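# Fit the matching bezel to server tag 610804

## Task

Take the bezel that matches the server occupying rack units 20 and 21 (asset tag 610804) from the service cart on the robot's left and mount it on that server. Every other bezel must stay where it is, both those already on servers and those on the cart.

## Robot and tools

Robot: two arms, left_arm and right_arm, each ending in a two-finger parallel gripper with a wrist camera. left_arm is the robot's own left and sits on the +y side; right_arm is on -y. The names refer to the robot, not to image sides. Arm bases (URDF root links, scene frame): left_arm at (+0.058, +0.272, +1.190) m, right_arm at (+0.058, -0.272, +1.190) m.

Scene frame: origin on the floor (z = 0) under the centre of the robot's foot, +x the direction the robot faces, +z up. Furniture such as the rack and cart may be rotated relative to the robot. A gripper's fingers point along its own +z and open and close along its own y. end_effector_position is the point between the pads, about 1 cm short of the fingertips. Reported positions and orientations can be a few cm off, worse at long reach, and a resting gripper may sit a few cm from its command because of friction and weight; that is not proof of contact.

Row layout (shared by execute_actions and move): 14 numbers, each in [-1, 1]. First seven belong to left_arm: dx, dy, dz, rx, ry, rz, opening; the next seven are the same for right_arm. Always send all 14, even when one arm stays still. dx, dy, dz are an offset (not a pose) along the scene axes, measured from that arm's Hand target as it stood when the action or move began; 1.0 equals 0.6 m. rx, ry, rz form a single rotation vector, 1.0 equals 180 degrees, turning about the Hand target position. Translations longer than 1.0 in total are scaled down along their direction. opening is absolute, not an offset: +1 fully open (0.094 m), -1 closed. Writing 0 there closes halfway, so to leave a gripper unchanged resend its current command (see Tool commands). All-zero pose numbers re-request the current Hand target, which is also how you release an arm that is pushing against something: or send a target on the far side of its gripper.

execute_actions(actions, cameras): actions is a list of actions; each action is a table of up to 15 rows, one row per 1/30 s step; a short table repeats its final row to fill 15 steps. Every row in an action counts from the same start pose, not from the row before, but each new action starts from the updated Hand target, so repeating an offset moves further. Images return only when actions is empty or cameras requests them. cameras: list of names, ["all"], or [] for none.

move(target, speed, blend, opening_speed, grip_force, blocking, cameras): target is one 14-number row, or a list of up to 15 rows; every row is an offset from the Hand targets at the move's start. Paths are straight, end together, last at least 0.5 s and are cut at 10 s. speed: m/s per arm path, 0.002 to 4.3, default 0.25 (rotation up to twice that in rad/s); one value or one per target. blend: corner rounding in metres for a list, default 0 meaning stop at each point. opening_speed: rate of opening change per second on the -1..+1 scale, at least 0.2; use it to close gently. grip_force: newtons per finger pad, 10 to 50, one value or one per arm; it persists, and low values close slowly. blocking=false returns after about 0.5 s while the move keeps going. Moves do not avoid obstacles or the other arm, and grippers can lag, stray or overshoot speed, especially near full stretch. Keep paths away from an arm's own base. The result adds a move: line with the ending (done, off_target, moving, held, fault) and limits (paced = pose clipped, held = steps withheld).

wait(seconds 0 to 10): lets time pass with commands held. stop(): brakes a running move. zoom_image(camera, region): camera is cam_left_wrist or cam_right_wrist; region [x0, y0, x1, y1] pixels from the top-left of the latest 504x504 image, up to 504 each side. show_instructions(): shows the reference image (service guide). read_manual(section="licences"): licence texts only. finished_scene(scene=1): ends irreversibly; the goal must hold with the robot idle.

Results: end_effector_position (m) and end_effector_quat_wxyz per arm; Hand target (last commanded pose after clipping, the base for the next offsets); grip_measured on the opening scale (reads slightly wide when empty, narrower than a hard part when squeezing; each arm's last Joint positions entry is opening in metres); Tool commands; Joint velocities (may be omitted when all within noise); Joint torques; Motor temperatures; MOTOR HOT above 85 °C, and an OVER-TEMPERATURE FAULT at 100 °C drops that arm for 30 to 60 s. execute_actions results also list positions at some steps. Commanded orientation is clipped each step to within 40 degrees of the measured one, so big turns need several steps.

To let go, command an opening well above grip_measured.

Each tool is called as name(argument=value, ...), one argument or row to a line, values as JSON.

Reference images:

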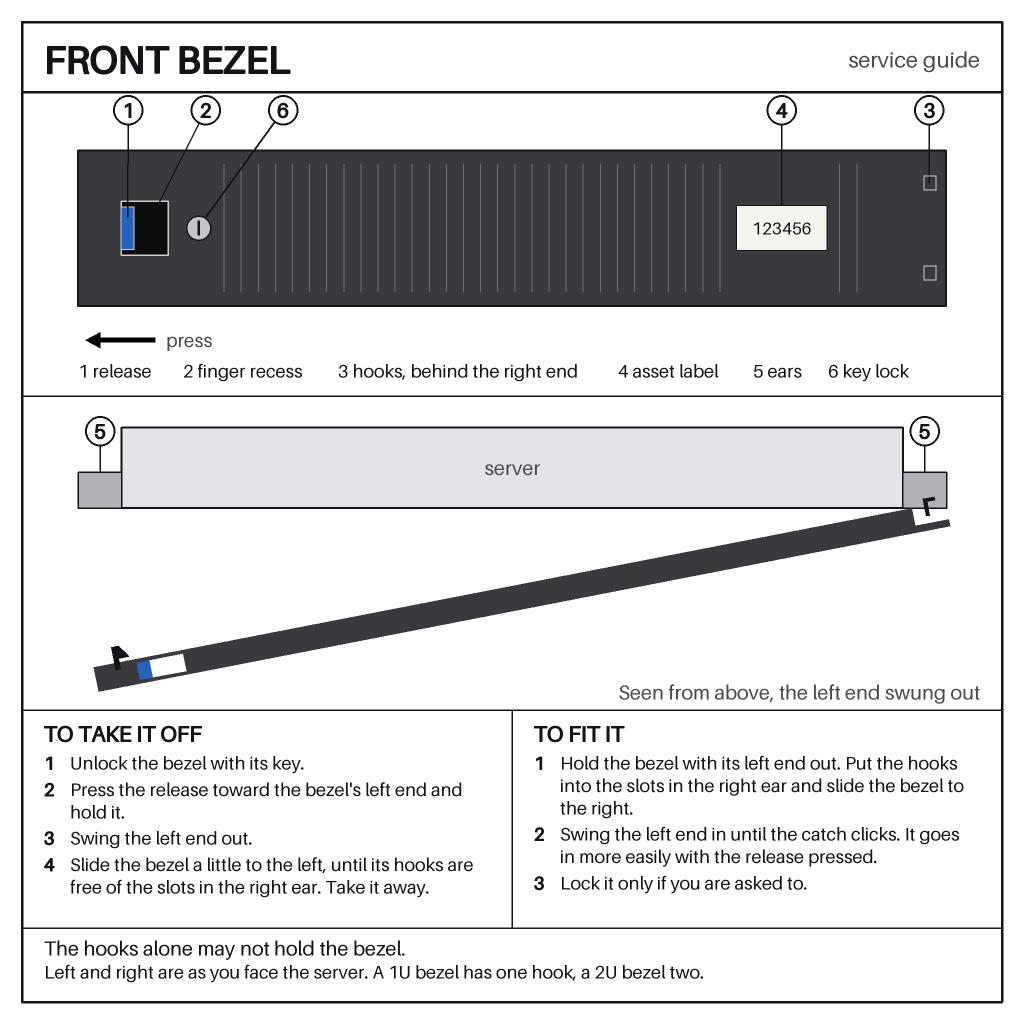

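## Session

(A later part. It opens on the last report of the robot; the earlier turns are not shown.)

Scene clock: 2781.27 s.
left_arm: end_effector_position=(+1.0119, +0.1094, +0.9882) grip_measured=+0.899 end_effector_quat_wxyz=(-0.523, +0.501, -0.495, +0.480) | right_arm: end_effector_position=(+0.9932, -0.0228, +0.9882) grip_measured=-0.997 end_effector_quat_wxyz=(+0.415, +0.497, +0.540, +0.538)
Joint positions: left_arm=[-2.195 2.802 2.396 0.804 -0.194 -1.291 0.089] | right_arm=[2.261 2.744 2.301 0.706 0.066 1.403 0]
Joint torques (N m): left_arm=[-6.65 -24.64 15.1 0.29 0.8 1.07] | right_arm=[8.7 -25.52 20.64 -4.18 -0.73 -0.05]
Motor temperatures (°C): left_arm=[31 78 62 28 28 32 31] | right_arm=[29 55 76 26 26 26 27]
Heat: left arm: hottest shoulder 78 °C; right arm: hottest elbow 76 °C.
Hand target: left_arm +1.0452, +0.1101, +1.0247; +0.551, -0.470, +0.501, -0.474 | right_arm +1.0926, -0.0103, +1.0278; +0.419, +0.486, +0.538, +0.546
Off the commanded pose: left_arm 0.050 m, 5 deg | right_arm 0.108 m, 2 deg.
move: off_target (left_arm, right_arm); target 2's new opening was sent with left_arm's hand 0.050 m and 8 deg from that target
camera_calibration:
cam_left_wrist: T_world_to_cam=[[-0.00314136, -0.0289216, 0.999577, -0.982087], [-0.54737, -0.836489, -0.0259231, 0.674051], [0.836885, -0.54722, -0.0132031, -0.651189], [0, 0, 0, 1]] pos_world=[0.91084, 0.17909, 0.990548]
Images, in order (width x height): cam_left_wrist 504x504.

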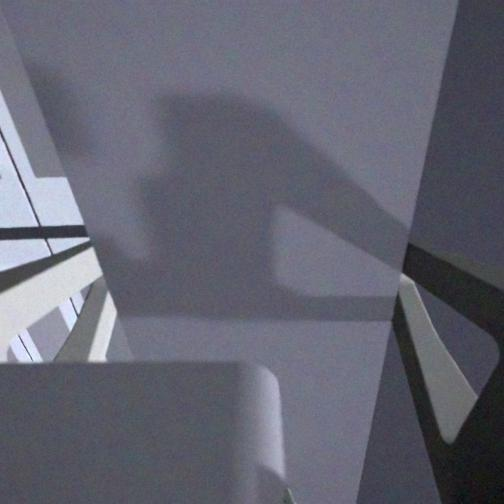

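move(
  target=[
    [-0.02,0,-0.03,0,0,0,1,0,0,0,0,0,0,-1],
    [-0.15,0,-0.05,0,0,0,1,0,0,0,0,0,0,-1],
  ],
  speed=0.1,
  cameras=["all"],
)

Scene clock: 2786.27 s.
left_arm: end_effector_position=(+0.9494, +0.1149, +0.9699) grip_measured=+0.998 end_effector_quat_wxyz=(-0.541, +0.479, -0.512, +0.466) | right_arm: end_effector_position=(+0.9932, -0.0228, +0.9878) grip_measured=-0.997 end_effector_quat_wxyz=(+0.414, +0.497, +0.541, +0.537)
Joint positions: left_arm=[-2.192 2.706 2.066 1.046 -0.183 -1.219 0.094] | right_arm=[2.261 2.744 2.301 0.705 0.066 1.403 0]
Joint torques (N m): left_arm=[-7.12 -24.29 6.65 2.51 0.09 0.32] | right_arm=[9 -25.82 20.66 -4.26 -0.72 -0.07]
Motor temperatures (°C): left_arm=[31 76 63 28 28 31 31] | right_arm=[29 54 76 26 26 26 27]
Heat: left arm: hottest shoulder 76 °C; right arm: hottest elbow 76 °C.
Hand target: left_arm +0.9554, +0.1100, +0.9952; +0.551, -0.470, +0.500, -0.474 | right_arm +1.0926, -0.0103, +1.0278; +0.419, +0.486, +0.538, +0.546
Off the commanded pose: left_arm 0.026 m, 2 deg | right_arm 0.108 m, 2 deg.
move: off_target (left_arm, right_arm)
camera_calibration:
cam_left_wrist: T_world_to_cam=[[-0.0106463, -0.100507, 0.994879, -0.944028], [-0.551719, -0.829195, -0.0896728, 0.709182], [0.833962, -0.549849, -0.0466237, -0.56071], [0, 0, 0, 1]] pos_world=[0.84883, 0.184863, 0.976646]
cam_right_wrist: T_world_to_cam=[[-0.0972686, 0.0811815, -0.991942, 1.07961], [-0.709156, 0.693646, 0.126308, 0.598707], [0.69831, 0.715727, -0.00989963, -0.539494], [0, 0, 0, 1]] pos_world=[0.906323, -0.116805, 0.989952]

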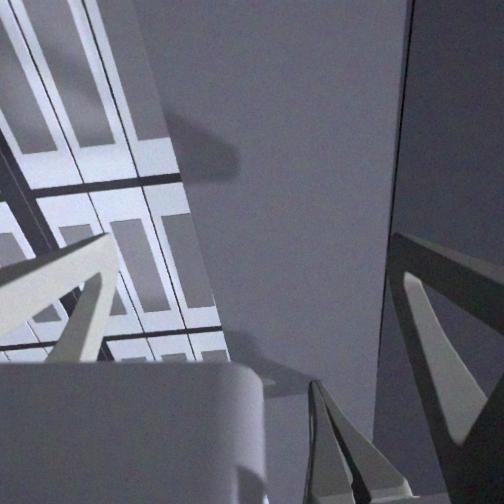

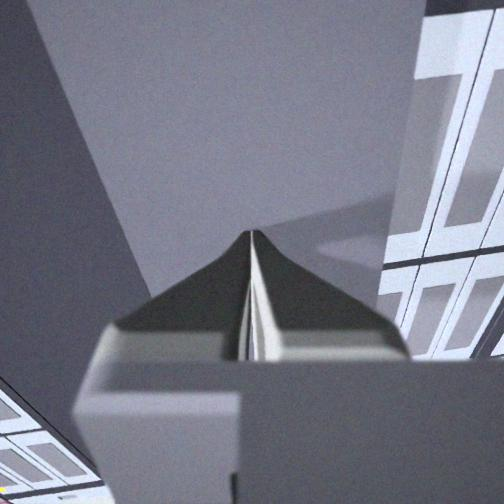

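move(
  target=[-0.03,0.17,0.0,0,0,0,-1,0,0,0,0,0,0,-1],
  speed=0.15,
  cameras=["cam_left_wrist"],
)

Scene clock: 2790.20 s.
left_arm: end_effector_position=(+0.9309, +0.2166, +0.9712) grip_measured=-0.988 end_effector_quat_wxyz=(-0.545, +0.477, -0.515, +0.459) | right_arm: end_effector_position=(+0.9932, -0.0228, +0.9878) grip_measured=-0.997 end_effector_quat_wxyz=(+0.414, +0.497, +0.541, +0.537)
Joint positions: left_arm=[-2.064 2.601 1.872 1.128 -0.072 -1.254 0.001] | right_arm=[2.261 2.744 2.301 0.705 0.066 1.403 0]
Joint torques (N m): left_arm=[-5.54 -23.53 5.65 2.59 0.32 0.08] | right_arm=[8.35 -25.64 20.55 -4.19 -0.69 -0.02]
Motor temperatures (°C): left_arm=[31 76 62 28 28 30 30] | right_arm=[29 54 77 26 26 26 27]
Heat: left arm: hottest shoulder 76 °C; right arm: hottest elbow 77 °C.
Hand target: left_arm +0.9372, +0.2120, +0.9949; +0.551, -0.470, +0.501, -0.474 | right_arm +1.0926, -0.0103, +1.0278; +0.419, +0.486, +0.538, +0.546
Off the commanded pose: left_arm 0.025 m, 3 deg | right_arm 0.108 m, 2 deg.
move: off_target (left_arm, right_arm)
camera_calibration:
cam_left_wrist: T_world_to_cam=[[-0.00733793, -0.116498, 0.993164, -0.933238], [-0.54653, -0.83126, -0.101544, 0.79053], [0.837408, -0.543539, -0.0575697, -0.483206], [0, 0, 0, 1]] pos_world=[0.829841, 0.285775, 0.979314]
Images, in order (width x height): cam_left_wrist 504x504.

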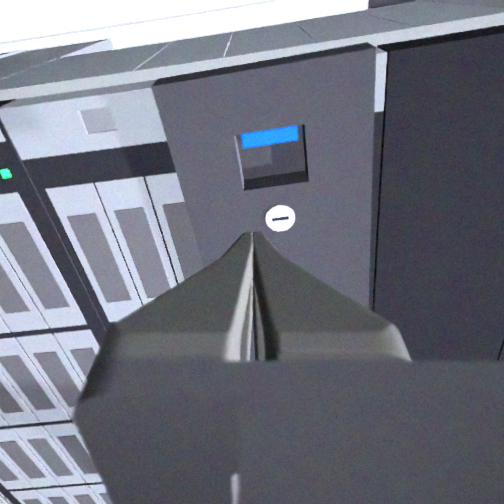

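zoom_image(
  camera="cam_left_wrist",
  region=[130, 10, 420, 300],
)

Scaled by 1.738.

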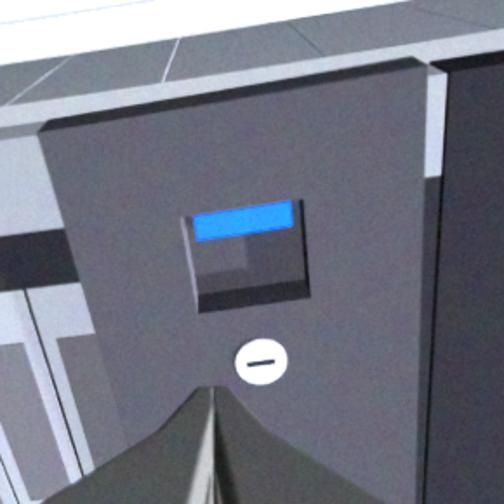

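move(
  target=[-0.05,0.02,0.0,0.15,0,0,-1,0,0,0,0,0,0,-1],
  speed=0.3,
)

Scene clock: 2821.20 s.
left_arm: end_effector_position=(+0.8999, +0.2146, +0.9719) grip_measured=-0.988 end_effector_quat_wxyz=(-0.629, +0.336, -0.610, +0.344) | right_arm: end_effector_position=(+0.9932, -0.0228, +0.9878) grip_measured=-0.997 end_effector_quat_wxyz=(+0.414, +0.497, +0.541, +0.537)
Joint positions: left_arm=[-2.057 2.566 1.748 1.221 -0.019 -0.815 0.001] | right_arm=[2.261 2.744 2.301 0.705 0.066 1.403 0]
Joint torques (N m): left_arm=[-4.31 -23.18 4.85 2.62 0.32 0.25] | right_arm=[8.94 -25.7 20.66 -4.23 -0.7 -0.08]
Motor temperatures (°C): left_arm=[31 68 55 29 28 29 30] | right_arm=[29 53 83 26 27 26 27]
Heat: left arm: hottest shoulder 68 °C; right arm: hottest elbow 83 °C.
Hand target: left_arm +0.9073, +0.2241, +0.9950; +0.646, -0.328, +0.597, -0.344 | right_arm +1.0926, -0.0103, +1.0278; +0.419, +0.486, +0.538, +0.546
Off the commanded pose: left_arm 0.026 m, 3 deg | right_arm 0.108 m, 2 deg.
move: off_target (left_arm, right_arm)

move(
  target=[-0.0,-0.015,0.0,0.34,0,0,-1,-0.05,0,-0.02,0,0,0,-1],
  speed=0.3,
  cameras=["all"],
)

Scene clock: 2825.30 s.
left_arm: end_effector_position=(+0.8992, +0.2056, +0.9789) grip_measured=-0.988 end_effector_quat_wxyz=(-0.718, -0.044, -0.695, +0.000) | right_arm: end_effector_position=(+0.9932, -0.0210, +0.9853) grip_measured=-0.997 end_effector_quat_wxyz=(+0.408, +0.501, +0.548, +0.532)
Joint positions: left_arm=[-2.056 2.545 1.726 1.21 0.047 0.251 0.001] | right_arm=[2.262 2.739 2.298 0.68 0.069 1.403 0]
Joint torques (N m): left_arm=[-4.25 -23.06 4.85 1.66 0.32 0.2] | right_arm=[8.82 -23.3 20.6 -1.95 -0.66 -0.08]
Motor temperatures (°C): left_arm=[31 69 55 29 28 29 30] | right_arm=[29 53 83 26 27 26 27]
Heat: left arm: hottest shoulder 69 °C; right arm: hottest elbow 83 °C.
Hand target: left_arm +0.9073, +0.2150, +0.9949; +0.723, +0.047, +0.689, +0.008 | right_arm +1.0626, -0.0099, +1.0159; +0.419, +0.486, +0.538, +0.547
Off the commanded pose: left_arm 0.020 m, 1 deg | right_arm 0.077 m, 3 deg.
move: off_target (left_arm, right_arm)
camera_calibration:
cam_left_wrist: T_world_to_cam=[[-0.0580723, -0.996747, -0.055891, 0.311232], [-0.558685, 0.0788456, -0.825623, 1.29742], [0.827344, -0.0167204, -0.561446, -0.0682624], [0, 0, 0, 1]] pos_world=[0.799397, 0.206782, 1.05025]
cam_right_wrist: T_world_to_cam=[[-0.118701, 0.0763221, -0.989992, 1.09614], [-0.709458, 0.691036, 0.138339, 0.58622], [0.694679, 0.718779, -0.0278793, -0.519423], [0, 0, 0, 1]] pos_world=[0.906843, -0.115409, 0.989589]

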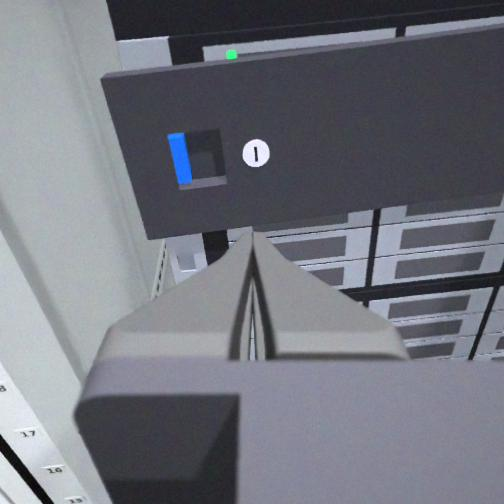

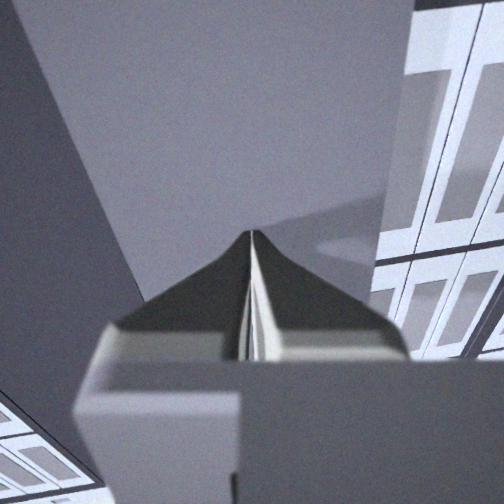

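move(
  target=[0.127,0.028,-0.005,0,0,0,-1,0,0,0,0,0,0,-1],
  speed=0.15,
  cameras=["cam_left_wrist"],
)

Scene clock: 2836.97 s.
left_arm: end_effector_position=(+0.9719, +0.2273, +0.9783) grip_measured=-0.988 end_effector_quat_wxyz=(+0.713, +0.047, +0.700, +0.005) | right_arm: end_effector_position=(+0.9932, -0.0210, +0.9853) grip_measured=-0.997 end_effector_quat_wxyz=(+0.408, +0.501, +0.548, +0.532)
Joint positions: left_arm=[-2.027 2.627 2.023 0.984 0.069 0.251 0.001] | right_arm=[2.262 2.739 2.298 0.68 0.069 1.403 0]
Joint torques (N m): left_arm=[-4.66 -22.48 9.66 1.8 0.32 0.1] | right_arm=[9 -23 20.66 -2.07 -0.68 -0.07]
Motor temperatures (°C): left_arm=[31 67 54 29 27 28 30] | right_arm=[29 53 88 26 27 26 27]
Heat: left arm: hottest shoulder 67 °C; right arm: hottest elbow 88 °C. Fold the right arm in close to its base, or ease its load, before you think long.
Hand target: left_arm +0.9836, +0.2320, +0.9921; +0.723, +0.046, +0.689, +0.008 | right_arm +1.0626, -0.0099, +1.0159; +0.419, +0.486, +0.538, +0.547
Off the commanded pose: left_arm 0.018 m, 2 deg | right_arm 0.077 m, 3 deg.
MOTOR HOT: joint 3 (elbow) of the right arm reports 88 °C; the controller stops that arm at 100 °C. To cool a motor, set the load down, stop pushing, or move to a pose that needs little force.
move: off_target (left_arm, right_arm)
camera_calibration:
cam_left_wrist: T_world_to_cam=[[-0.0558176, -0.996236, -0.066315, 0.344865], [-0.569188, 0.0863189, -0.817664, 1.33651], [0.820311, -0.00789436, -0.571864, -0.113256], [0, 0, 0, 1]] pos_world=[0.872877, 0.227307, 1.05092]
Images, in order (width x height): cam_left_wrist 504x504.

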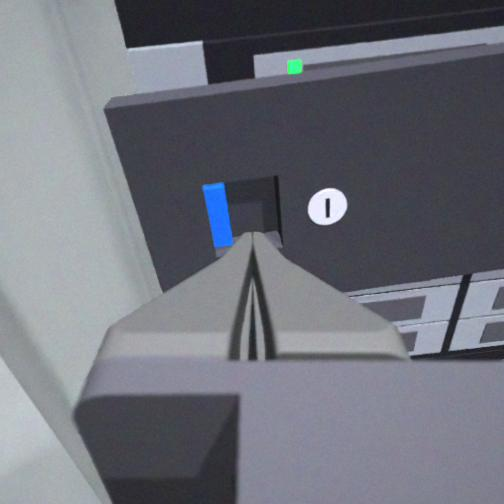

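move(
  target=[0.068,0.0,-0.004,0,0,0,-1,-0.02,0,0,0,0,0,-1],
  speed=0.1,
  cameras=["cam_left_wrist"],
)

Scene clock: 2841.53 s.
left_arm: end_effector_position=(+0.9977, +0.2276, +0.9789) grip_measured=-0.988 end_effector_quat_wxyz=(+0.719, +0.047, +0.693, +0.005) | right_arm: end_effector_position=(+0.9930, -0.0209, +0.9854) grip_measured=-0.997 end_effector_quat_wxyz=(+0.410, +0.500, +0.546, +0.533)
Joint positions: left_arm=[-2.026 2.69 2.176 0.911 0.073 0.251 0.001] | right_arm=[2.262 2.742 2.3 0.686 0.068 1.403 0]
Joint torques (N m): left_arm=[-4.89 -22.24 15.17 -0.2 0.12 0.1] | right_arm=[9.52 -23.82 19.19 -1.61 -0.53 -0.09]
Motor temperatures (°C): left_arm=[31 68 54 29 27 28 30] | right_arm=[29 53 89 26 27 26 27]
Heat: left arm: hottest shoulder 68 °C; right arm: hottest elbow 89 °C. Fold the right arm in close to its base, or ease its load, before you think long.
Hand target: left_arm +1.0242, +0.2319, +0.9894; +0.723, +0.046, +0.689, +0.008 | right_arm +1.0507, -0.0100, +1.0162; +0.419, +0.486, +0.537, +0.547
Off the commanded pose: left_arm 0.029 m, 1 deg | right_arm 0.066 m, 3 deg.
MOTOR HOT: still on. Joint 3 (elbow) of the right arm reports 89 °C.
move: off_target (left_arm, right_arm)
camera_calibration:
cam_left_wrist: T_world_to_cam=[[-0.0554207, -0.996163, -0.0677315, 0.347582], [-0.554674, 0.0871221, -0.827494, 1.34674], [0.83022, -0.00829137, -0.557375, -0.158079], [0, 0, 0, 1]] pos_world=[0.897506, 0.227606, 1.04985]
Images, in order (width x height): cam_left_wrist 504x504.

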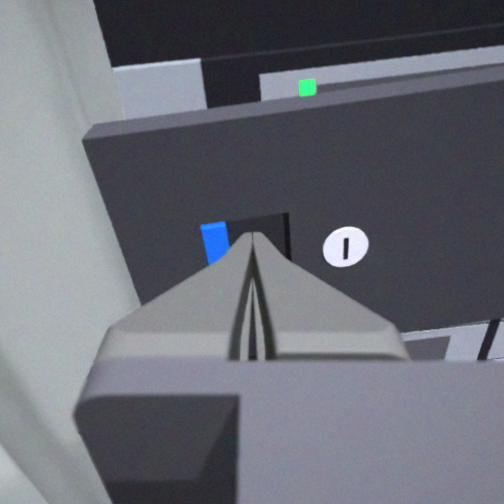

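move(
  target=[
    [-0.03,0.0,0.008,0,0,0,-1,0,0,0,0,0,0,-1],
    [-0.03,0.0,0.016,0,0,0,-1,0,0,0,0,0,0,-1],
    [0.01,0.0,0.016,0,0,0,-1,0,0,0,0,0,0,-1],
  ],
  speed=0.1,
  blend=[0.005,0.005,0],
  cameras=["cam_left_wrist"],
)

Scene clock: 2845.10 s.
left_arm: end_effector_position=(+0.9978, +0.2277, +0.9793) grip_measured=-0.988 end_effector_quat_wxyz=(+0.718, +0.047, +0.694, +0.005) | right_arm: end_effector_position=(+0.9930, -0.0210, +0.9854) grip_measured=-0.997 end_effector_quat_wxyz=(+0.410, +0.500, +0.546, +0.533)
Joint positions: left_arm=[-2.026 2.687 2.172 0.909 0.073 0.251 0.001] | right_arm=[2.262 2.742 2.3 0.686 0.069 1.403 0]
Joint torques (N m): left_arm=[-5.07 -23.41 14.79 -0.5 0.06 0.11] | right_arm=[9.47 -23.3 18.96 -1.46 -0.58 -0.06]
Motor temperatures (°C): left_arm=[31 67 55 28 27 28 30] | right_arm=[29 54 87 25 27 26 27]
Heat: left arm: hottest shoulder 67 °C; right arm: hottest elbow 87 °C. Fold the right arm in close to its base, or ease its load, before you think long.
Hand target: left_arm +1.0302, +0.2319, +0.9989; +0.723, +0.046, +0.689, +0.008 | right_arm +1.0507, -0.0101, +1.0161; +0.419, +0.486, +0.537, +0.547
Off the commanded pose: left_arm 0.038 m, 1 deg | right_arm 0.066 m, 3 deg.
MOTOR HOT: still on. Joint 3 (elbow) of the right arm reports 87 °C.
move: off_target (left_arm, right_arm); blend cut to 0.0024 m at target 1, 0.0024 m at target 2
camera_calibration:
cam_left_wrist: T_world_to_cam=[[-0.0556819, -0.996163, -0.0675255, 0.347856], [-0.556869, 0.0871192, -0.826019, 1.34783], [0.828732, -0.00839148, -0.559583, -0.154175], [0, 0, 0, 1]] pos_world=[0.897702, 0.227806, 1.05055]
Images, in order (width x height): cam_left_wrist 504x504.

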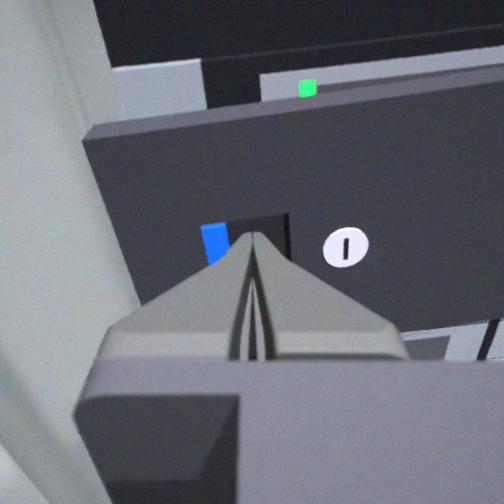

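move(
  target=[0.0,0.0,0.03,0,0,0,-1,-0.03,0,0,0,0,0,-1],
  speed=0.05,
  cameras=["cam_left_wrist"],
)

move(
  target=[0.0,0.0,0.02,0,0,0,-1,-0.01,0,0,0,0,0,-1],
  speed=0.05,
  cameras=["cam_left_wrist"],
)

Scene clock: 2851.83 s.
left_arm: end_effector_position=(+0.9983, +0.2279, +0.9806) grip_measured=-0.988 end_effector_quat_wxyz=(+0.718, +0.047, +0.694, +0.005) | right_arm: end_effector_position=(+0.9927, -0.0210, +0.9854) grip_measured=-0.997 end_effector_quat_wxyz=(+0.411, +0.499, +0.545, +0.534)
Joint positions: left_arm=[-2.026 2.685 2.172 0.909 0.073 0.251 0.001] | right_arm=[2.262 2.743 2.3 0.69 0.068 1.403 0]
Joint torques (N m): left_arm=[-5.3 -26.58 10.96 -0.44 -0.09 0.12] | right_arm=[9.93 -24.12 16.18 -0.47 -0.42 -0.13]
Motor temperatures (°C): left_arm=[30 69 57 28 27 28 30] | right_arm=[29 57 85 25 27 26 27]
Heat: left arm: hottest shoulder 69 °C; right arm: hottest elbow 85 °C. Fold the right arm in close to its base, or ease its load, before you think long.
Hand target: left_arm +1.0302, +0.2319, +1.0170; +0.723, +0.046, +0.689, +0.008 | right_arm +1.0326, -0.0100, +1.0160; +0.419, +0.486, +0.538, +0.547
Off the commanded pose: left_arm 0.049 m, 1 deg | right_arm 0.052 m, 2 deg.
MOTOR HOT: still on. Joint 3 (elbow) of the right arm reports 85 °C.
move: off_target (left_arm, right_arm)
camera_calibration:
cam_left_wrist: T_world_to_cam=[[-0.0553913, -0.996172, -0.0676188, 0.347992], [-0.555994, 0.0870253, -0.826618, 1.34881], [0.829339, -0.00819182, -0.558686, -0.155422], [0, 0, 0, 1]] pos_world=[0.898104, 0.228007, 1.05165]
Images, in order (width x height): cam_left_wrist 504x504.

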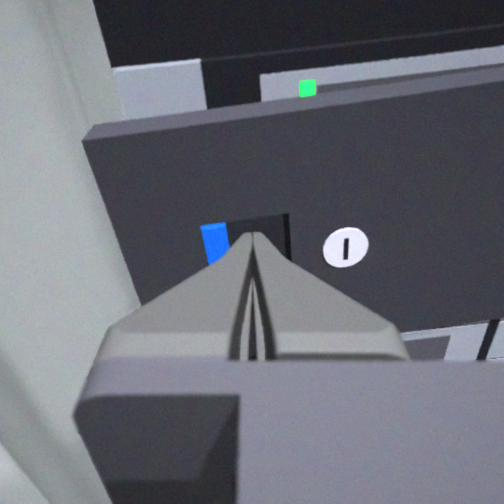

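Scene clock: 2852.53 s.
left_arm: end_effector_position=(+0.9984, +0.2282, +0.9815) grip_measured=-0.988 end_effector_quat_wxyz=(+0.710, +0.049, +0.702, +0.003) | right_arm: end_effector_position=(+0.9926, -0.0210, +0.9856) grip_measured=-0.997 end_effector_quat_wxyz=(+0.411, +0.499, +0.544, +0.534)
Joint positions: left_arm=[-2.026 2.666 2.151 0.887 0.072 0.251 0.001] | right_arm=[2.262 2.743 2.3 0.693 0.068 1.403 0]
Joint torques (N m): left_arm=[-5.54 -27.28 10.44 0.34 -0.14 0.13] | right_arm=[10.17 -24.59 14.93 -0.29 -0.36 -0.13]
Motor temperatures (°C): left_arm=[30 69 57 28 27 28 30] | right_arm=[29 57 84 25 27 26 27]
Heat: left arm: hottest shoulder 69 °C; right arm: hottest elbow 84 °C. Fold the right arm in close to its base, or ease its load, before you think long.
Hand target: left_arm +1.0303, +0.2319, +1.0292; +0.723, +0.046, +0.689, +0.008 | right_arm +1.0267, -0.0101, +1.0161; +0.419, +0.486, +0.537, +0.547
Off the commanded pose: left_arm 0.057 m, 2 deg | right_arm 0.047 m, 2 deg.
MOTOR HOT: still on. Joint 3 (elbow) of the right arm reports 84 °C.
move: off_target (left_arm, right_arm)
camera_calibration:
cam_left_wrist: T_world_to_cam=[[-0.0603539, -0.995985, -0.0661161, 0.351744], [-0.574861, 0.0888315, -0.813415, 1.35512], [0.816022, -0.0110851, -0.577915, -0.122213], [0, 0, 0, 1]] pos_world=[0.899964, 0.228599, 1.0549]
Images, in order (width x height): cam_left_wrist 504x504.

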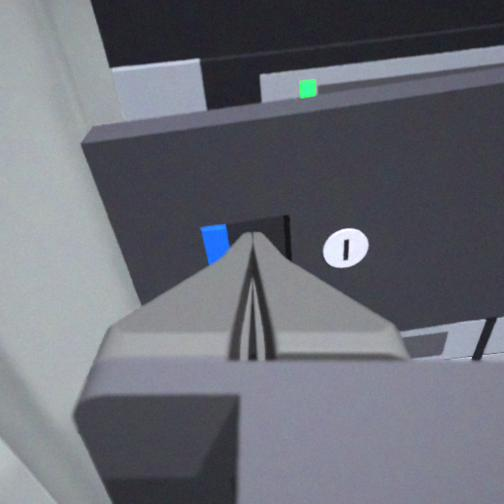

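move(
  target=[-0.02,0.0,0.02,0,0,0,-1,-0.0,0,0,0,0,0,-1],
  speed=0.05,
  cameras=["cam_left_wrist"],
)

Scene clock: 2857.90 s.
left_arm: end_effector_position=(+0.9974, +0.2289, +0.9865) grip_measured=-0.988 end_effector_quat_wxyz=(+0.699, +0.049, +0.713, +0.002) | right_arm: end_effector_position=(+0.9926, -0.0210, +0.9855) grip_measured=-0.997 end_effector_quat_wxyz=(+0.411, +0.499, +0.545, +0.534)
Joint positions: left_arm=[-2.027 2.629 2.109 0.861 0.067 0.251 0.001] | right_arm=[2.262 2.743 2.3 0.692 0.068 1.403 0]
Joint torques (N m): left_arm=[-5.66 -27.52 8.53 2.02 -0.04 0.14] | right_arm=[9.76 -24.06 14.93 -0.2 -0.36 -0.09]
Motor temperatures (°C): left_arm=[30 68 57 28 27 28 30] | right_arm=[29 56 82 25 27 26 27]
Heat: left arm: hottest shoulder 68 °C; right arm: hottest elbow 82 °C.
Hand target: left_arm +1.0184, +0.2319, +1.0414; +0.723, +0.046, +0.689, +0.008 | right_arm +1.0267, -0.0101, +1.0162; +0.419, +0.486, +0.538, +0.547
Off the commanded pose: left_arm 0.059 m, 4 deg | right_arm 0.047 m, 2 deg.
MOTOR HOT: cleared for the motors of the right arm.
move: off_target (left_arm, right_arm)
camera_calibration:
cam_left_wrist: T_world_to_cam=[[-0.0642288, -0.995909, -0.0635612, 0.354014], [-0.600367, 0.0894394, -0.794707, 1.36537], [0.797141, -0.012883, -0.603656, -0.0739447], [0, 0, 0, 1]] pos_world=[0.901408, 0.229495, 1.06294]
Images, in order (width x height): cam_left_wrist 504x504.

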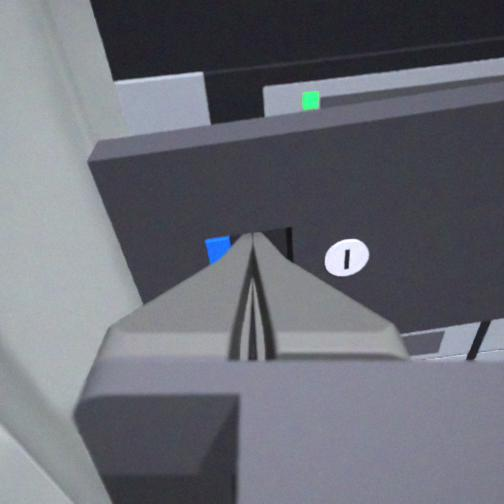

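move(
  target=[0.0,0.0,0.02,0,0,0,-1,-0.01,0,0,0,0,0,-1],
  speed=0.05,
  cameras=["cam_left_wrist"],
)

move(
  target=[0.0,0.0,0.015,0,0,0,-1,-0.01,0,0,0,0,0,-1],
  speed=0.05,
  cameras=["cam_left_wrist"],
)

Scene clock: 2861.47 s.
left_arm: end_effector_position=(+0.9957, +0.2293, +0.9894) grip_measured=-0.988 end_effector_quat_wxyz=(+0.694, +0.049, +0.718, +0.002) | right_arm: end_effector_position=(+0.9926, -0.0211, +0.9858) grip_measured=-0.997 end_effector_quat_wxyz=(+0.411, +0.499, +0.544, +0.534)
Joint positions: left_arm=[-2.028 2.609 2.082 0.853 0.063 0.251 0.001] | right_arm=[2.262 2.743 2.3 0.693 0.068 1.402 0]
Joint torques (N m): left_arm=[-5.83 -28.16 8.5 2.25 -0.01 0.15] | right_arm=[9.64 -25.41 13.72 0.21 -0.32 -0.11]
Motor temperatures (°C): left_arm=[30 68 56 28 27 28 30] | right_arm=[29 56 80 25 27 26 27]
Heat: left arm: hottest shoulder 68 °C; right arm: hottest elbow 80 °C.
Hand target: left_arm +1.0183, +0.2319, +1.0531; +0.723, +0.046, +0.689, +0.008 | right_arm +1.0207, -0.0101, +1.0163; +0.419, +0.486, +0.538, +0.547
Off the commanded pose: left_arm 0.068 m, 5 deg | right_arm 0.043 m, 2 deg.
move: off_target (left_arm, right_arm)
camera_calibration:
cam_left_wrist: T_world_to_cam=[[-0.0645907, -0.995958, -0.0624198, 0.353769], [-0.611754, 0.0889372, -0.786032, 1.36955], [0.788407, -0.0125848, -0.615026, -0.0508679], [0, 0, 0, 1]] pos_world=[0.900783, 0.229895, 1.06731]
Images, in order (width x height): cam_left_wrist 504x504.

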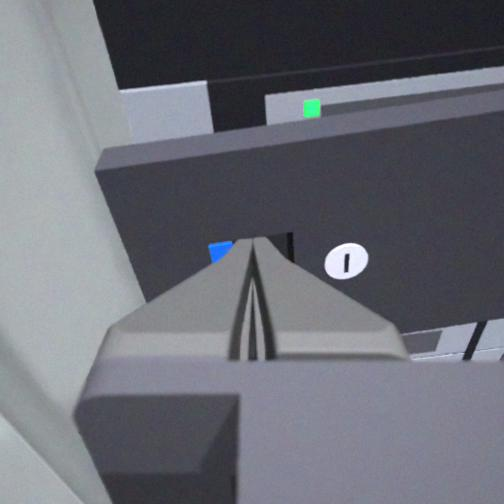

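Scene clock: 2862.23 s.
left_arm: end_effector_position=(+0.9933, +0.2300, +0.9908) grip_measured=-0.988 end_effector_quat_wxyz=(+0.690, +0.049, +0.723, +0.001) | right_arm: end_effector_position=(+0.9927, -0.0211, +0.9860) grip_measured=-0.997 end_effector_quat_wxyz=(+0.412, +0.499, +0.544, +0.535)
Joint positions: left_arm=[-2.028 2.593 2.058 0.849 0.061 0.251 0.001] | right_arm=[2.262 2.743 2.3 0.695 0.068 1.402 0]
Joint torques (N m): left_arm=[-5.95 -28.63 8.7 2.36 0.04 0.16] | right_arm=[9.99 -25.11 12.05 0.76 -0.23 -0.1]
Motor temperatures (°C): left_arm=[30 68 56 28 27 28 30] | right_arm=[29 55 80 25 26 26 27]
Heat: left arm: hottest shoulder 68 °C; right arm: hottest elbow 80 °C.
Hand target: left_arm +1.0183, +0.2320, +1.0620; +0.723, +0.046, +0.689, +0.008 | right_arm +1.0148, -0.0102, +1.0163; +0.419, +0.486, +0.538, +0.547
Off the commanded pose: left_arm 0.076 m, 5 deg | right_arm 0.039 m, 2 deg.
move: off_target (left_arm, right_arm)
camera_calibration:
cam_left_wrist: T_world_to_cam=[[-0.0648317, -0.995982, -0.061781, 0.354069], [-0.621332, 0.0887354, -0.778507, 1.37117], [0.780861, -0.0120854, -0.624588, -0.0313151], [0, 0, 0, 1]] pos_world=[0.899361, 0.230597, 1.06978]
Images, in order (width x height): cam_left_wrist 504x504.

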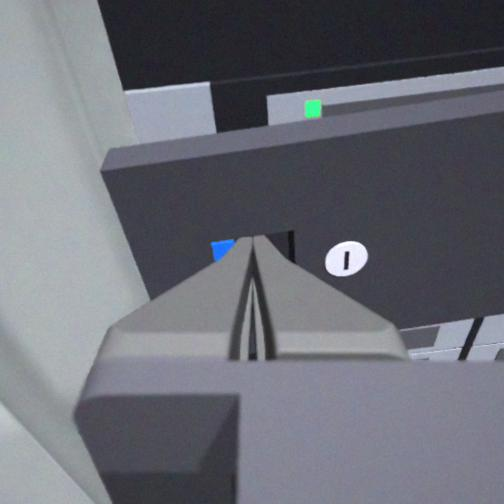

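move(
  target=[0.03,0.0,0.02,0,-0.03,0,-1,-0.0,0,0,0,0,0,-1],
  speed=0.05,
  cameras=["cam_left_wrist"],
)

Scene clock: 2866.33 s.
left_arm: end_effector_position=(+0.9942, +0.2291, +0.9917) grip_measured=-0.988 end_effector_quat_wxyz=(+0.699, +0.049, +0.713, +0.002) | right_arm: end_effector_position=(+0.9927, -0.0211, +0.9860) grip_measured=-0.997 end_effector_quat_wxyz=(+0.412, +0.499, +0.544, +0.535)
Joint positions: left_arm=[-2.028 2.609 2.077 0.872 0.067 0.251 0.001] | right_arm=[2.262 2.743 2.3 0.695 0.068 1.402 0]
Joint torques (N m): left_arm=[-5.89 -26.23 14.45 3.34 0.5 0.15] | right_arm=[10.23 -25.23 12.01 0.57 -0.27 -0.17]
Motor temperatures (°C): left_arm=[30 69 57 28 27 28 30] | right_arm=[29 55 78 25 26 26 27]
Heat: left arm: hottest shoulder 69 °C; right arm: hottest elbow 78 °C.
Hand target: left_arm +1.0362, +0.2320, +1.0739; +0.755, +0.046, +0.655, +0.010 | right_arm +1.0148, -0.0102, +1.0163; +0.419, +0.486, +0.538, +0.547
Off the commanded pose: left_arm 0.092 m, 9 deg | right_arm 0.039 m, 2 deg.
move: off_target (left_arm, right_arm)
camera_calibration:
cam_left_wrist: T_world_to_cam=[[-0.0645418, -0.995904, -0.0633256, 0.354471], [-0.600275, 0.0894389, -0.794777, 1.36763], [0.797185, -0.0132835, -0.603589, -0.0682095], [0, 0, 0, 1]] pos_world=[0.898208, 0.229794, 1.06824]
Images, in order (width x height): cam_left_wrist 504x504.

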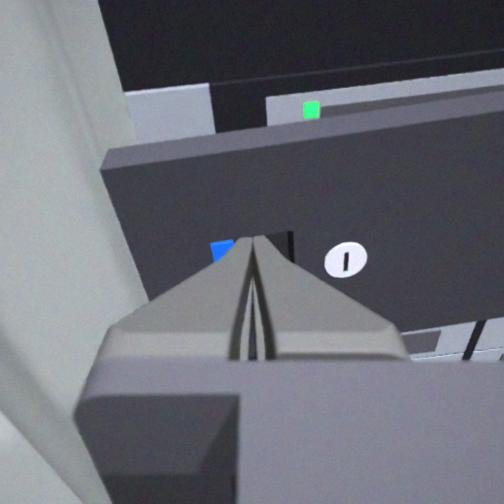

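move(
  target=[0.0,0.0,0.03,0,-0.0,0,-1,-0.01,0,0.0,0,0,0,-1],
  speed=0.05,
)

move(
  target=[-0.01,0.0,0.03,0,-0.0,0,-1,-0.0,0,0.02,0,0,0,-1],
  speed=0.05,
  cameras=["cam_left_wrist"],
)

Scene clock: 2869.93 s.
left_arm: end_effector_position=(+0.9942, +0.2292, +0.9923) grip_measured=-0.988 end_effector_quat_wxyz=(+0.700, +0.049, +0.713, +0.002) | right_arm: end_effector_position=(+0.9926, -0.0213, +0.9867) grip_measured=-0.997 end_effector_quat_wxyz=(+0.413, +0.498, +0.543, +0.536)
Joint positions: left_arm=[-2.028 2.609 2.077 0.875 0.067 0.251 0.001] | right_arm=[2.262 2.743 2.3 0.699 0.068 1.402 0]
Joint torques (N m): left_arm=[-6.18 -28.75 12.27 2.99 0.34 0.16] | right_arm=[9.93 -25.7 10.4 1.02 -0.24 -0.12]
Motor temperatures (°C): left_arm=[30 70 58 29 27 28 30] | right_arm=[29 55 76 25 26 26 27]
Heat: left arm: hottest shoulder 70 °C; right arm: hottest elbow 76 °C.
Hand target: left_arm +1.0362, +0.2320, +1.0918; +0.754, +0.046, +0.655, +0.010 | right_arm +1.0087, -0.0102, +1.0162; +0.419, +0.486, +0.538, +0.546
Off the commanded pose: left_arm 0.108 m, 9 deg | right_arm 0.036 m, 2 deg.
move: off_target (left_arm, right_arm)

Scene clock: 2870.77 s.
left_arm: end_effector_position=(+0.9933, +0.2295, +0.9937) grip_measured=-0.988 end_effector_quat_wxyz=(+0.699, +0.049, +0.714, +0.001) | right_arm: end_effector_position=(+0.9918, -0.0209, +0.9858) grip_measured=-0.997 end_effector_quat_wxyz=(+0.412, +0.499, +0.543, +0.535)
Joint positions: left_arm=[-2.028 2.601 2.066 0.875 0.067 0.251 0.001] | right_arm=[2.263 2.743 2.297 0.7 0.069 1.402 0]
Joint torques (N m): left_arm=[-6.48 -30.97 9.88 2.99 0.2 0.19] | right_arm=[10.46 -27.75 8.57 1.01 -0.11 -0.11]
Motor temperatures (°C): left_arm=[30 70 58 29 27 28 30] | right_arm=[29 55 76 25 26 26 27]
Heat: left arm: hottest shoulder 70 °C; right arm: hottest elbow 76 °C.
Hand target: left_arm +1.0302, +0.2320, +1.1099; +0.754, +0.046, +0.655, +0.010 | right_arm +1.0087, -0.0101, +1.0282; +0.419, +0.486, +0.538, +0.547
Off the commanded pose: left_arm 0.122 m, 9 deg | right_arm 0.047 m, 2 deg.
move: off_target (left_arm, right_arm)
camera_calibration:
cam_left_wrist: T_world_to_cam=[[-0.0647281, -0.995893, -0.0633013, 0.355076], [-0.600834, 0.0895415, -0.794343, 1.36865], [0.796749, -0.0133828, -0.604162, -0.0652516], [0, 0, 0, 1]] pos_world=[0.897307, 0.230193, 1.07023]
Images, in order (width x height): cam_left_wrist 504x504.

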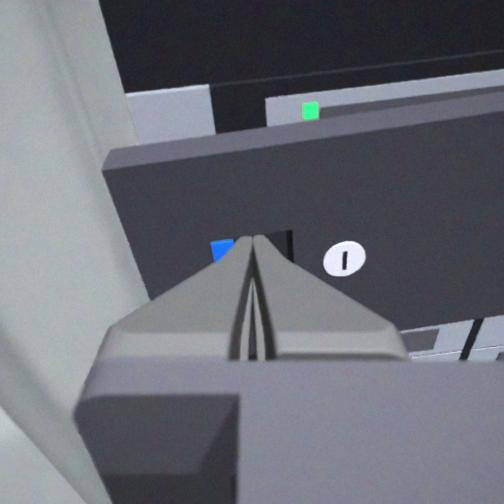

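move(
  target=[0.015,0.0,0.03,0,-0.0,0,-1,-0.0,0,0.01,0,0,0,-1],
  speed=0.05,
)

move(
  target=[0.01,0.0,0.025,0,-0.0,0,-1,-0.0,0,0.01,0,0,0,-1],
  speed=0.05,
  cameras=["cam_left_wrist","cam_right_wrist"],
)

Scene clock: 2874.23 s.
left_arm: end_effector_position=(+0.9936, +0.2296, +0.9962) grip_measured=-0.988 end_effector_quat_wxyz=(+0.692, +0.050, +0.720, +0.000) | right_arm: end_effector_position=(+0.9917, -0.0210, +0.9858) grip_measured=-0.997 end_effector_quat_wxyz=(+0.411, +0.499, +0.545, +0.534)
Joint positions: left_arm=[-2.029 2.584 2.05 0.854 0.065 0.252 0.001] | right_arm=[2.263 2.739 2.292 0.694 0.069 1.402 0]
Joint torques (N m): left_arm=[-6.71 -31.85 10.85 2.84 0.12 0.19] | right_arm=[10.52 -28.81 7.84 1.22 -0.01 -0.1]
Motor temperatures (°C): left_arm=[30 69 58 29 27 28 30] | right_arm=[29 55 75 25 26 26 27]
Heat: left arm: hottest shoulder 69 °C; right arm: hottest elbow 75 °C.
Hand target: left_arm +1.0393, +0.2317, +1.1282; +0.755, +0.046, +0.655, +0.010 | right_arm +1.0087, -0.0102, +1.0341; +0.419, +0.486, +0.538, +0.546
Off the commanded pose: left_arm 0.139 m, 10 deg | right_arm 0.052 m, 2 deg.
move: off_target (left_arm, right_arm)

Scene clock: 2875.00 s.
left_arm: end_effector_position=(+0.9939, +0.2297, +0.9995) grip_measured=-0.988 end_effector_quat_wxyz=(+0.686, +0.050, +0.726, +0.000) | right_arm: end_effector_position=(+0.9917, -0.0209, +0.9870) grip_measured=-0.997 end_effector_quat_wxyz=(+0.408, +0.500, +0.548, +0.532)
Joint positions: left_arm=[-2.03 2.566 2.034 0.836 0.061 0.252 0.001] | right_arm=[2.263 2.73 2.283 0.686 0.069 1.402 0]
Joint torques (N m): left_arm=[-6.83 -32.79 11.56 2.95 0.13 0.19] | right_arm=[10.34 -28.69 7.86 1.43 0.02 -0.13]
Motor temperatures (°C): left_arm=[30 70 58 29 27 28 30] | right_arm=[29 55 75 25 26 26 27]
Heat: left arm: hottest shoulder 70 °C; right arm: hottest elbow 75 °C.
Hand target: left_arm +1.0453, +0.2318, +1.1431; +0.755, +0.046, +0.655, +0.010 | right_arm +1.0088, -0.0103, +1.0401; +0.419, +0.486, +0.538, +0.546
Off the commanded pose: left_arm 0.153 m, 11 deg | right_arm 0.057 m, 3 deg.
move: off_target (left_arm, right_arm)
camera_calibration:
cam_left_wrist: T_world_to_cam=[[-0.0696051, -0.995676, -0.0615231, 0.358687], [-0.627821, 0.0916497, -0.772943, 1.3786], [0.775239, -0.0151752, -0.631486, -0.0131102], [0, 0, 0, 1]] pos_world=[0.900643, 0.230589, 1.07937]
cam_right_wrist: T_world_to_cam=[[-0.11915, 0.0759455, -0.989967, 1.0981], [-0.710336, 0.690114, 0.138437, 0.585644], [0.693704, 0.719705, -0.0282804, -0.517083], [0, 0, 0, 1]] pos_world=[0.905547, -0.11541, 0.99139]

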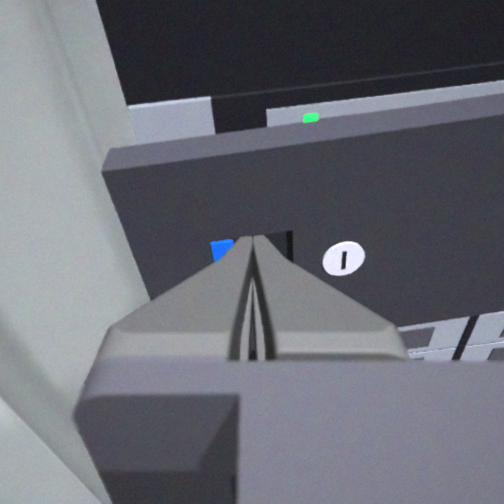

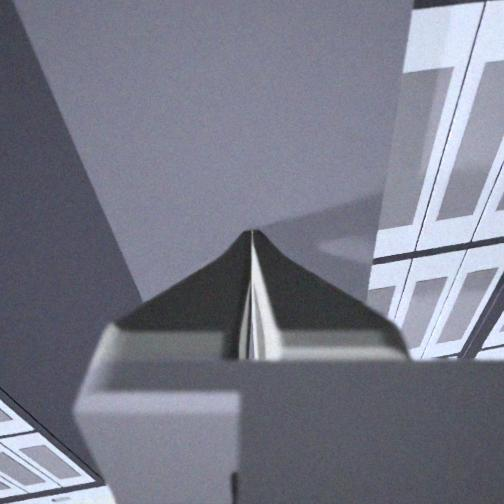

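move(
  target=[0.01,0.0,0.03,0,-0.02,0,-1,-0.0,0,0.01,0,0,0,-1],
  speed=0.05,
)

move(
  target=[0.01,0.0,0.015,0,-0.0,0,-1,-0.0,0,0.0,0,0,0,-1],
  speed=0.05,
  cameras=["cam_left_wrist"],
)

Scene clock: 2882.60 s.
left_arm: end_effector_position=(+0.9953, +0.2299, +1.0073) grip_measured=-0.988 end_effector_quat_wxyz=(+0.692, +0.050, +0.720, +0.000) | right_arm: end_effector_position=(+0.9925, -0.0215, +0.9908) grip_measured=-0.997 end_effector_quat_wxyz=(+0.407, +0.502, +0.549, +0.530)
Joint positions: left_arm=[-2.031 2.558 2.031 0.848 0.064 0.252 0.001] | right_arm=[2.264 2.717 2.271 0.679 0.072 1.402 0]
Joint torques (N m): left_arm=[-6.95 -31.68 13.81 3.97 0.45 0.2] | right_arm=[10.4 -28.86 7.8 1.63 -0.01 -0.16]
Motor temperatures (°C): left_arm=[30 74 57 29 27 28 30] | right_arm=[29 55 71 25 26 26 27]
Heat: left arm: hottest shoulder 74 °C; right arm: hottest elbow 71 °C.
Hand target: left_arm +1.0512, +0.2318, +1.1610; +0.775, +0.046, +0.631, +0.011 | right_arm +1.0087, -0.0100, +1.0461; +0.419, +0.486, +0.538, +0.546
Off the commanded pose: left_arm 0.164 m, 14 deg | right_arm 0.059 m, 3 deg.
move: off_target (left_arm, right_arm)

Scene clock: 2883.30 s.
left_arm: end_effector_position=(+0.9953, +0.2297, +1.0082) grip_measured=-0.988 end_effector_quat_wxyz=(+0.693, +0.050, +0.719, +0.000) | right_arm: end_effector_position=(+0.9926, -0.0216, +0.9912) grip_measured=-0.997 end_effector_quat_wxyz=(+0.407, +0.502, +0.549, +0.530)
Joint positions: left_arm=[-2.031 2.558 2.031 0.851 0.064 0.252 0.001] | right_arm=[2.264 2.717 2.271 0.679 0.072 1.402 0]
Joint torques (N m): left_arm=[-7.12 -32.73 13.89 3.34 0.37 0.21] | right_arm=[11.05 -28.92 7.66 1.7 0.05 -0.14]
Motor temperatures (°C): left_arm=[30 74 57 29 27 28 30] | right_arm=[29 55 71 25 26 26 27]
Heat: left arm: hottest shoulder 74 °C; right arm: hottest elbow 71 °C.
Hand target: left_arm +1.0572, +0.2316, +1.1700; +0.775, +0.046, +0.631, +0.011 | right_arm +1.0087, -0.0101, +1.0462; +0.419, +0.486, +0.538, +0.546
Off the commanded pose: left_arm 0.173 m, 14 deg | right_arm 0.058 m, 3 deg.
move: off_target (left_arm, right_arm)
camera_calibration:
cam_left_wrist: T_world_to_cam=[[-0.0684119, -0.995708, -0.0623331, 0.359015], [-0.613021, 0.0912474, -0.78478, 1.38345], [0.787099, -0.0154767, -0.616633, -0.035485], [0, 0, 0, 1]] pos_world=[0.900578, 0.230688, 1.0862]
Images, in order (width x height): cam_left_wrist 504x504.

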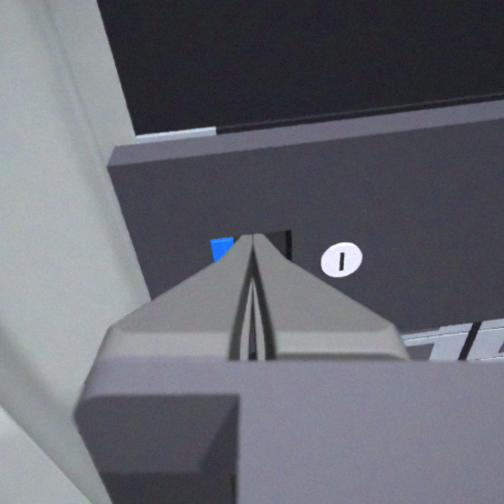

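move(
  target=[0.03,0.0,0.0,0,0,0,-1,-0.0,0,0.0,0,0,0,-1],
  speed=0.05,
)

move(
  target=[0.02,0.0,0.0,0,-0.0,0,-1,-0.0,0,0.0,0,0,0,-1],
  speed=0.05,
  cameras=["cam_left_wrist"],
)

Scene clock: 2893.97 s.
left_arm: end_effector_position=(+0.9955, +0.2296, +1.0074) grip_measured=-0.988 end_effector_quat_wxyz=(+0.691, +0.050, +0.721, +0.000) | right_arm: end_effector_position=(+0.9926, -0.0216, +0.9912) grip_measured=-0.997 end_effector_quat_wxyz=(+0.407, +0.502, +0.549, +0.530)
Joint positions: left_arm=[-2.031 2.557 2.031 0.844 0.064 0.252 0.001] | right_arm=[2.264 2.717 2.271 0.679 0.072 1.402 0]
Joint torques (N m): left_arm=[-6.95 -32.09 16.4 2.82 0.39 0.21] | right_arm=[11.34 -28.28 7.82 1.73 0.02 -0.13]
Motor temperatures (°C): left_arm=[30 72 61 29 27 28 30] | right_arm=[29 56 67 25 26 26 27]
Heat: left arm: hottest shoulder 72 °C; right arm: hottest elbow 67 °C.
Hand target: left_arm +1.0752, +0.2317, +1.1701; +0.775, +0.046, +0.630, +0.011 | right_arm +1.0087, -0.0101, +1.0462; +0.419, +0.486, +0.538, +0.546
Off the commanded pose: left_arm 0.181 m, 14 deg | right_arm 0.058 m, 3 deg.
move: off_target (left_arm, right_arm)

Scene clock: 2895.17 s.
left_arm: end_effector_position=(+0.9986, +0.2296, +1.0073) grip_measured=-0.988 end_effector_quat_wxyz=(+0.686, +0.051, +0.726, -0.002) | right_arm: end_effector_position=(+0.9926, -0.0216, +0.9912) grip_measured=-0.997 end_effector_quat_wxyz=(+0.407, +0.502, +0.549, +0.530)
Joint positions: left_arm=[-2.031 2.556 2.04 0.819 0.064 0.252 0.001] | right_arm=[2.264 2.717 2.271 0.679 0.072 1.402 0]
Joint torques (N m): left_arm=[-7 -31.5 18.11 2.93 0.39 0.21] | right_arm=[11.46 -28.75 7.82 1.69 -0.01 -0.17]
Motor temperatures (°C): left_arm=[30 73 61 29 27 28 30] | right_arm=[29 56 66 25 26 26 27]
Heat: left arm: hottest shoulder 73 °C; right arm: hottest elbow 66 °C.
Hand target: left_arm +1.0873, +0.2317, +1.1703; +0.775, +0.046, +0.630, +0.011 | right_arm +1.0087, -0.0101, +1.0462; +0.419, +0.486, +0.538, +0.546
Off the commanded pose: left_arm 0.185 m, 15 deg | right_arm 0.058 m, 3 deg.
move: off_target (left_arm, right_arm)
camera_calibration:
cam_left_wrist: T_world_to_cam=[[-0.0730035, -0.995467, -0.0609579, 0.362199], [-0.627599, 0.0933556, -0.77292, 1.38693], [0.775107, -0.0181687, -0.631569, -0.0109212], [0, 0, 0, 1]] pos_world=[0.905342, 0.230881, 1.08717]
Images, in order (width x height): cam_left_wrist 504x504.

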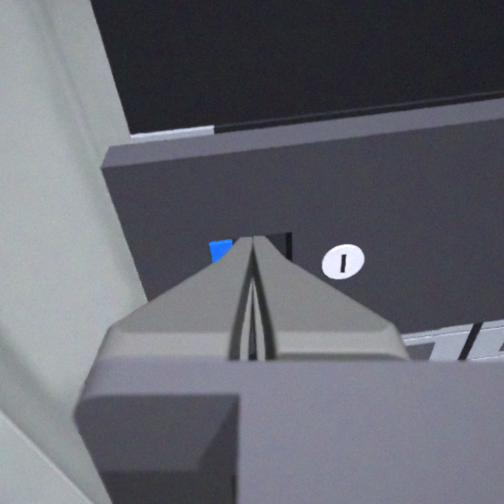

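move(
  target=[0.03,0.0,0.0,0,0,0,-1,-0.0,0,0.0,0,0,0,-1],
  speed=0.05,
  cameras=["cam_left_wrist"],
)

Scene clock: 2898.33 s.
left_arm: end_effector_position=(+1.0034, +0.2294, +1.0062) grip_measured=-0.988 end_effector_quat_wxyz=(+0.681, +0.052, +0.730, -0.003) | right_arm: end_effector_position=(+0.9926, -0.0216, +0.9912) grip_measured=-0.997 end_effector_quat_wxyz=(+0.407, +0.502, +0.549, +0.530)
Joint positions: left_arm=[-2.031 2.56 2.062 0.787 0.064 0.252 0.001] | right_arm=[2.264 2.717 2.271 0.679 0.072 1.402 0]
Joint torques (N m): left_arm=[-7 -30.86 20.36 2.93 0.39 0.2] | right_arm=[11.11 -29.16 7.77 1.66 0.04 -0.15]
Motor temperatures (°C): left_arm=[30 75 61 29 27 28 30] | right_arm=[29 56 65 25 26 26 27]
Heat: left arm: hottest shoulder 75 °C; right arm: hottest elbow 65 °C.
Hand target: left_arm +1.1052, +0.2317, +1.1701; +0.775, +0.046, +0.630, +0.011 | right_arm +1.0087, -0.0101, +1.0462; +0.419, +0.486, +0.538, +0.546
Off the commanded pose: left_arm 0.193 m, 16 deg | right_arm 0.058 m, 3 deg.
move: off_target (left_arm, right_arm)
camera_calibration:
cam_left_wrist: T_world_to_cam=[[-0.076518, -0.995275, -0.0597774, 0.364529], [-0.638576, 0.0949619, -0.763677, 1.39053], [0.765745, -0.0202625, -0.642825, 0.00580009], [0, 0, 0, 1]] pos_world=[0.911414, 0.230876, 1.08744]
Images, in order (width x height): cam_left_wrist 504x504.

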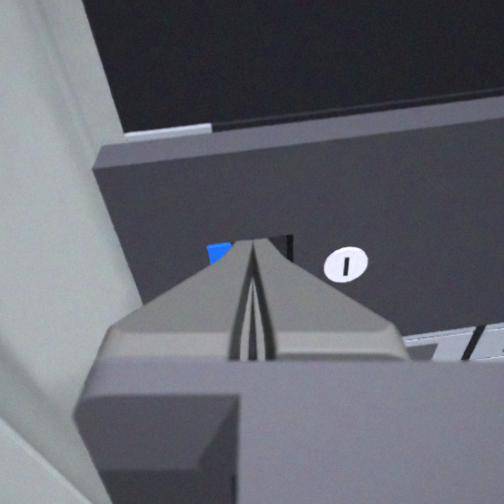

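move(
  target=[-0.04,-0.03,0.0,0,0,0,-1,-0.01,0,0.0,0,0,0,-1],
  speed=0.05,
  cameras=["cam_left_wrist"],
)

Scene clock: 2904.27 s.
left_arm: end_effector_position=(+1.0034, +0.2288, +1.0065) grip_measured=-0.988 end_effector_quat_wxyz=(+0.681, +0.048, +0.731, +0.004) | right_arm: end_effector_position=(+0.9923, -0.0230, +0.9956) grip_measured=-0.997 end_effector_quat_wxyz=(+0.406, +0.503, +0.550, +0.529)
Joint positions: left_arm=[-2.035 2.561 2.062 0.791 0.044 0.256 0.001] | right_arm=[2.264 2.7 2.25 0.679 0.072 1.402 0]
Joint torques (N m): left_arm=[-8.29 -30.86 17.59 3.9 0.36 0.3] | right_arm=[11.11 -28.22 7.32 2.32 0.03 -0.14]
Motor temperatures (°C): left_arm=[30 75 62 29 27 28 30] | right_arm=[29 56 63 25 26 26 27]
Heat: left arm: hottest shoulder 75 °C; right arm: hottest elbow 63 °C.
Hand target: left_arm +1.0813, +0.2140, +1.1701; +0.775, +0.046, +0.630, +0.012 | right_arm +1.0026, -0.0100, +1.0459; +0.419, +0.486, +0.538, +0.546
Off the commanded pose: left_arm 0.182 m, 16 deg | right_arm 0.053 m, 3 deg.
move: off_target (left_arm, right_arm)
camera_calibration:
cam_left_wrist: T_world_to_cam=[[-0.0612077, -0.996092, -0.063667, 0.352752], [-0.639872, 0.0881136, -0.763413, 1.39338], [0.76604, -0.00598801, -0.642765, 0.00242204], [0, 0, 0, 1]] pos_world=[0.911319, 0.228613, 1.08774]
Images, in order (width x height): cam_left_wrist 504x504.

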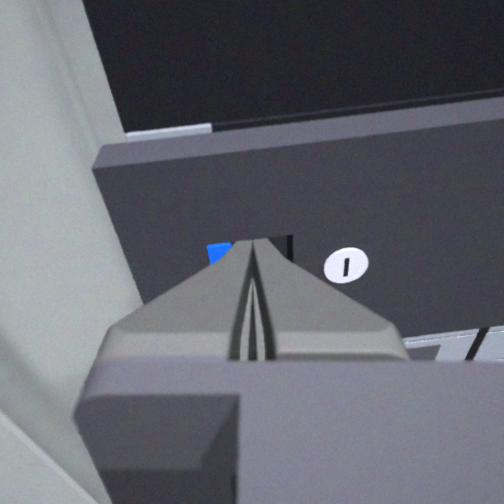

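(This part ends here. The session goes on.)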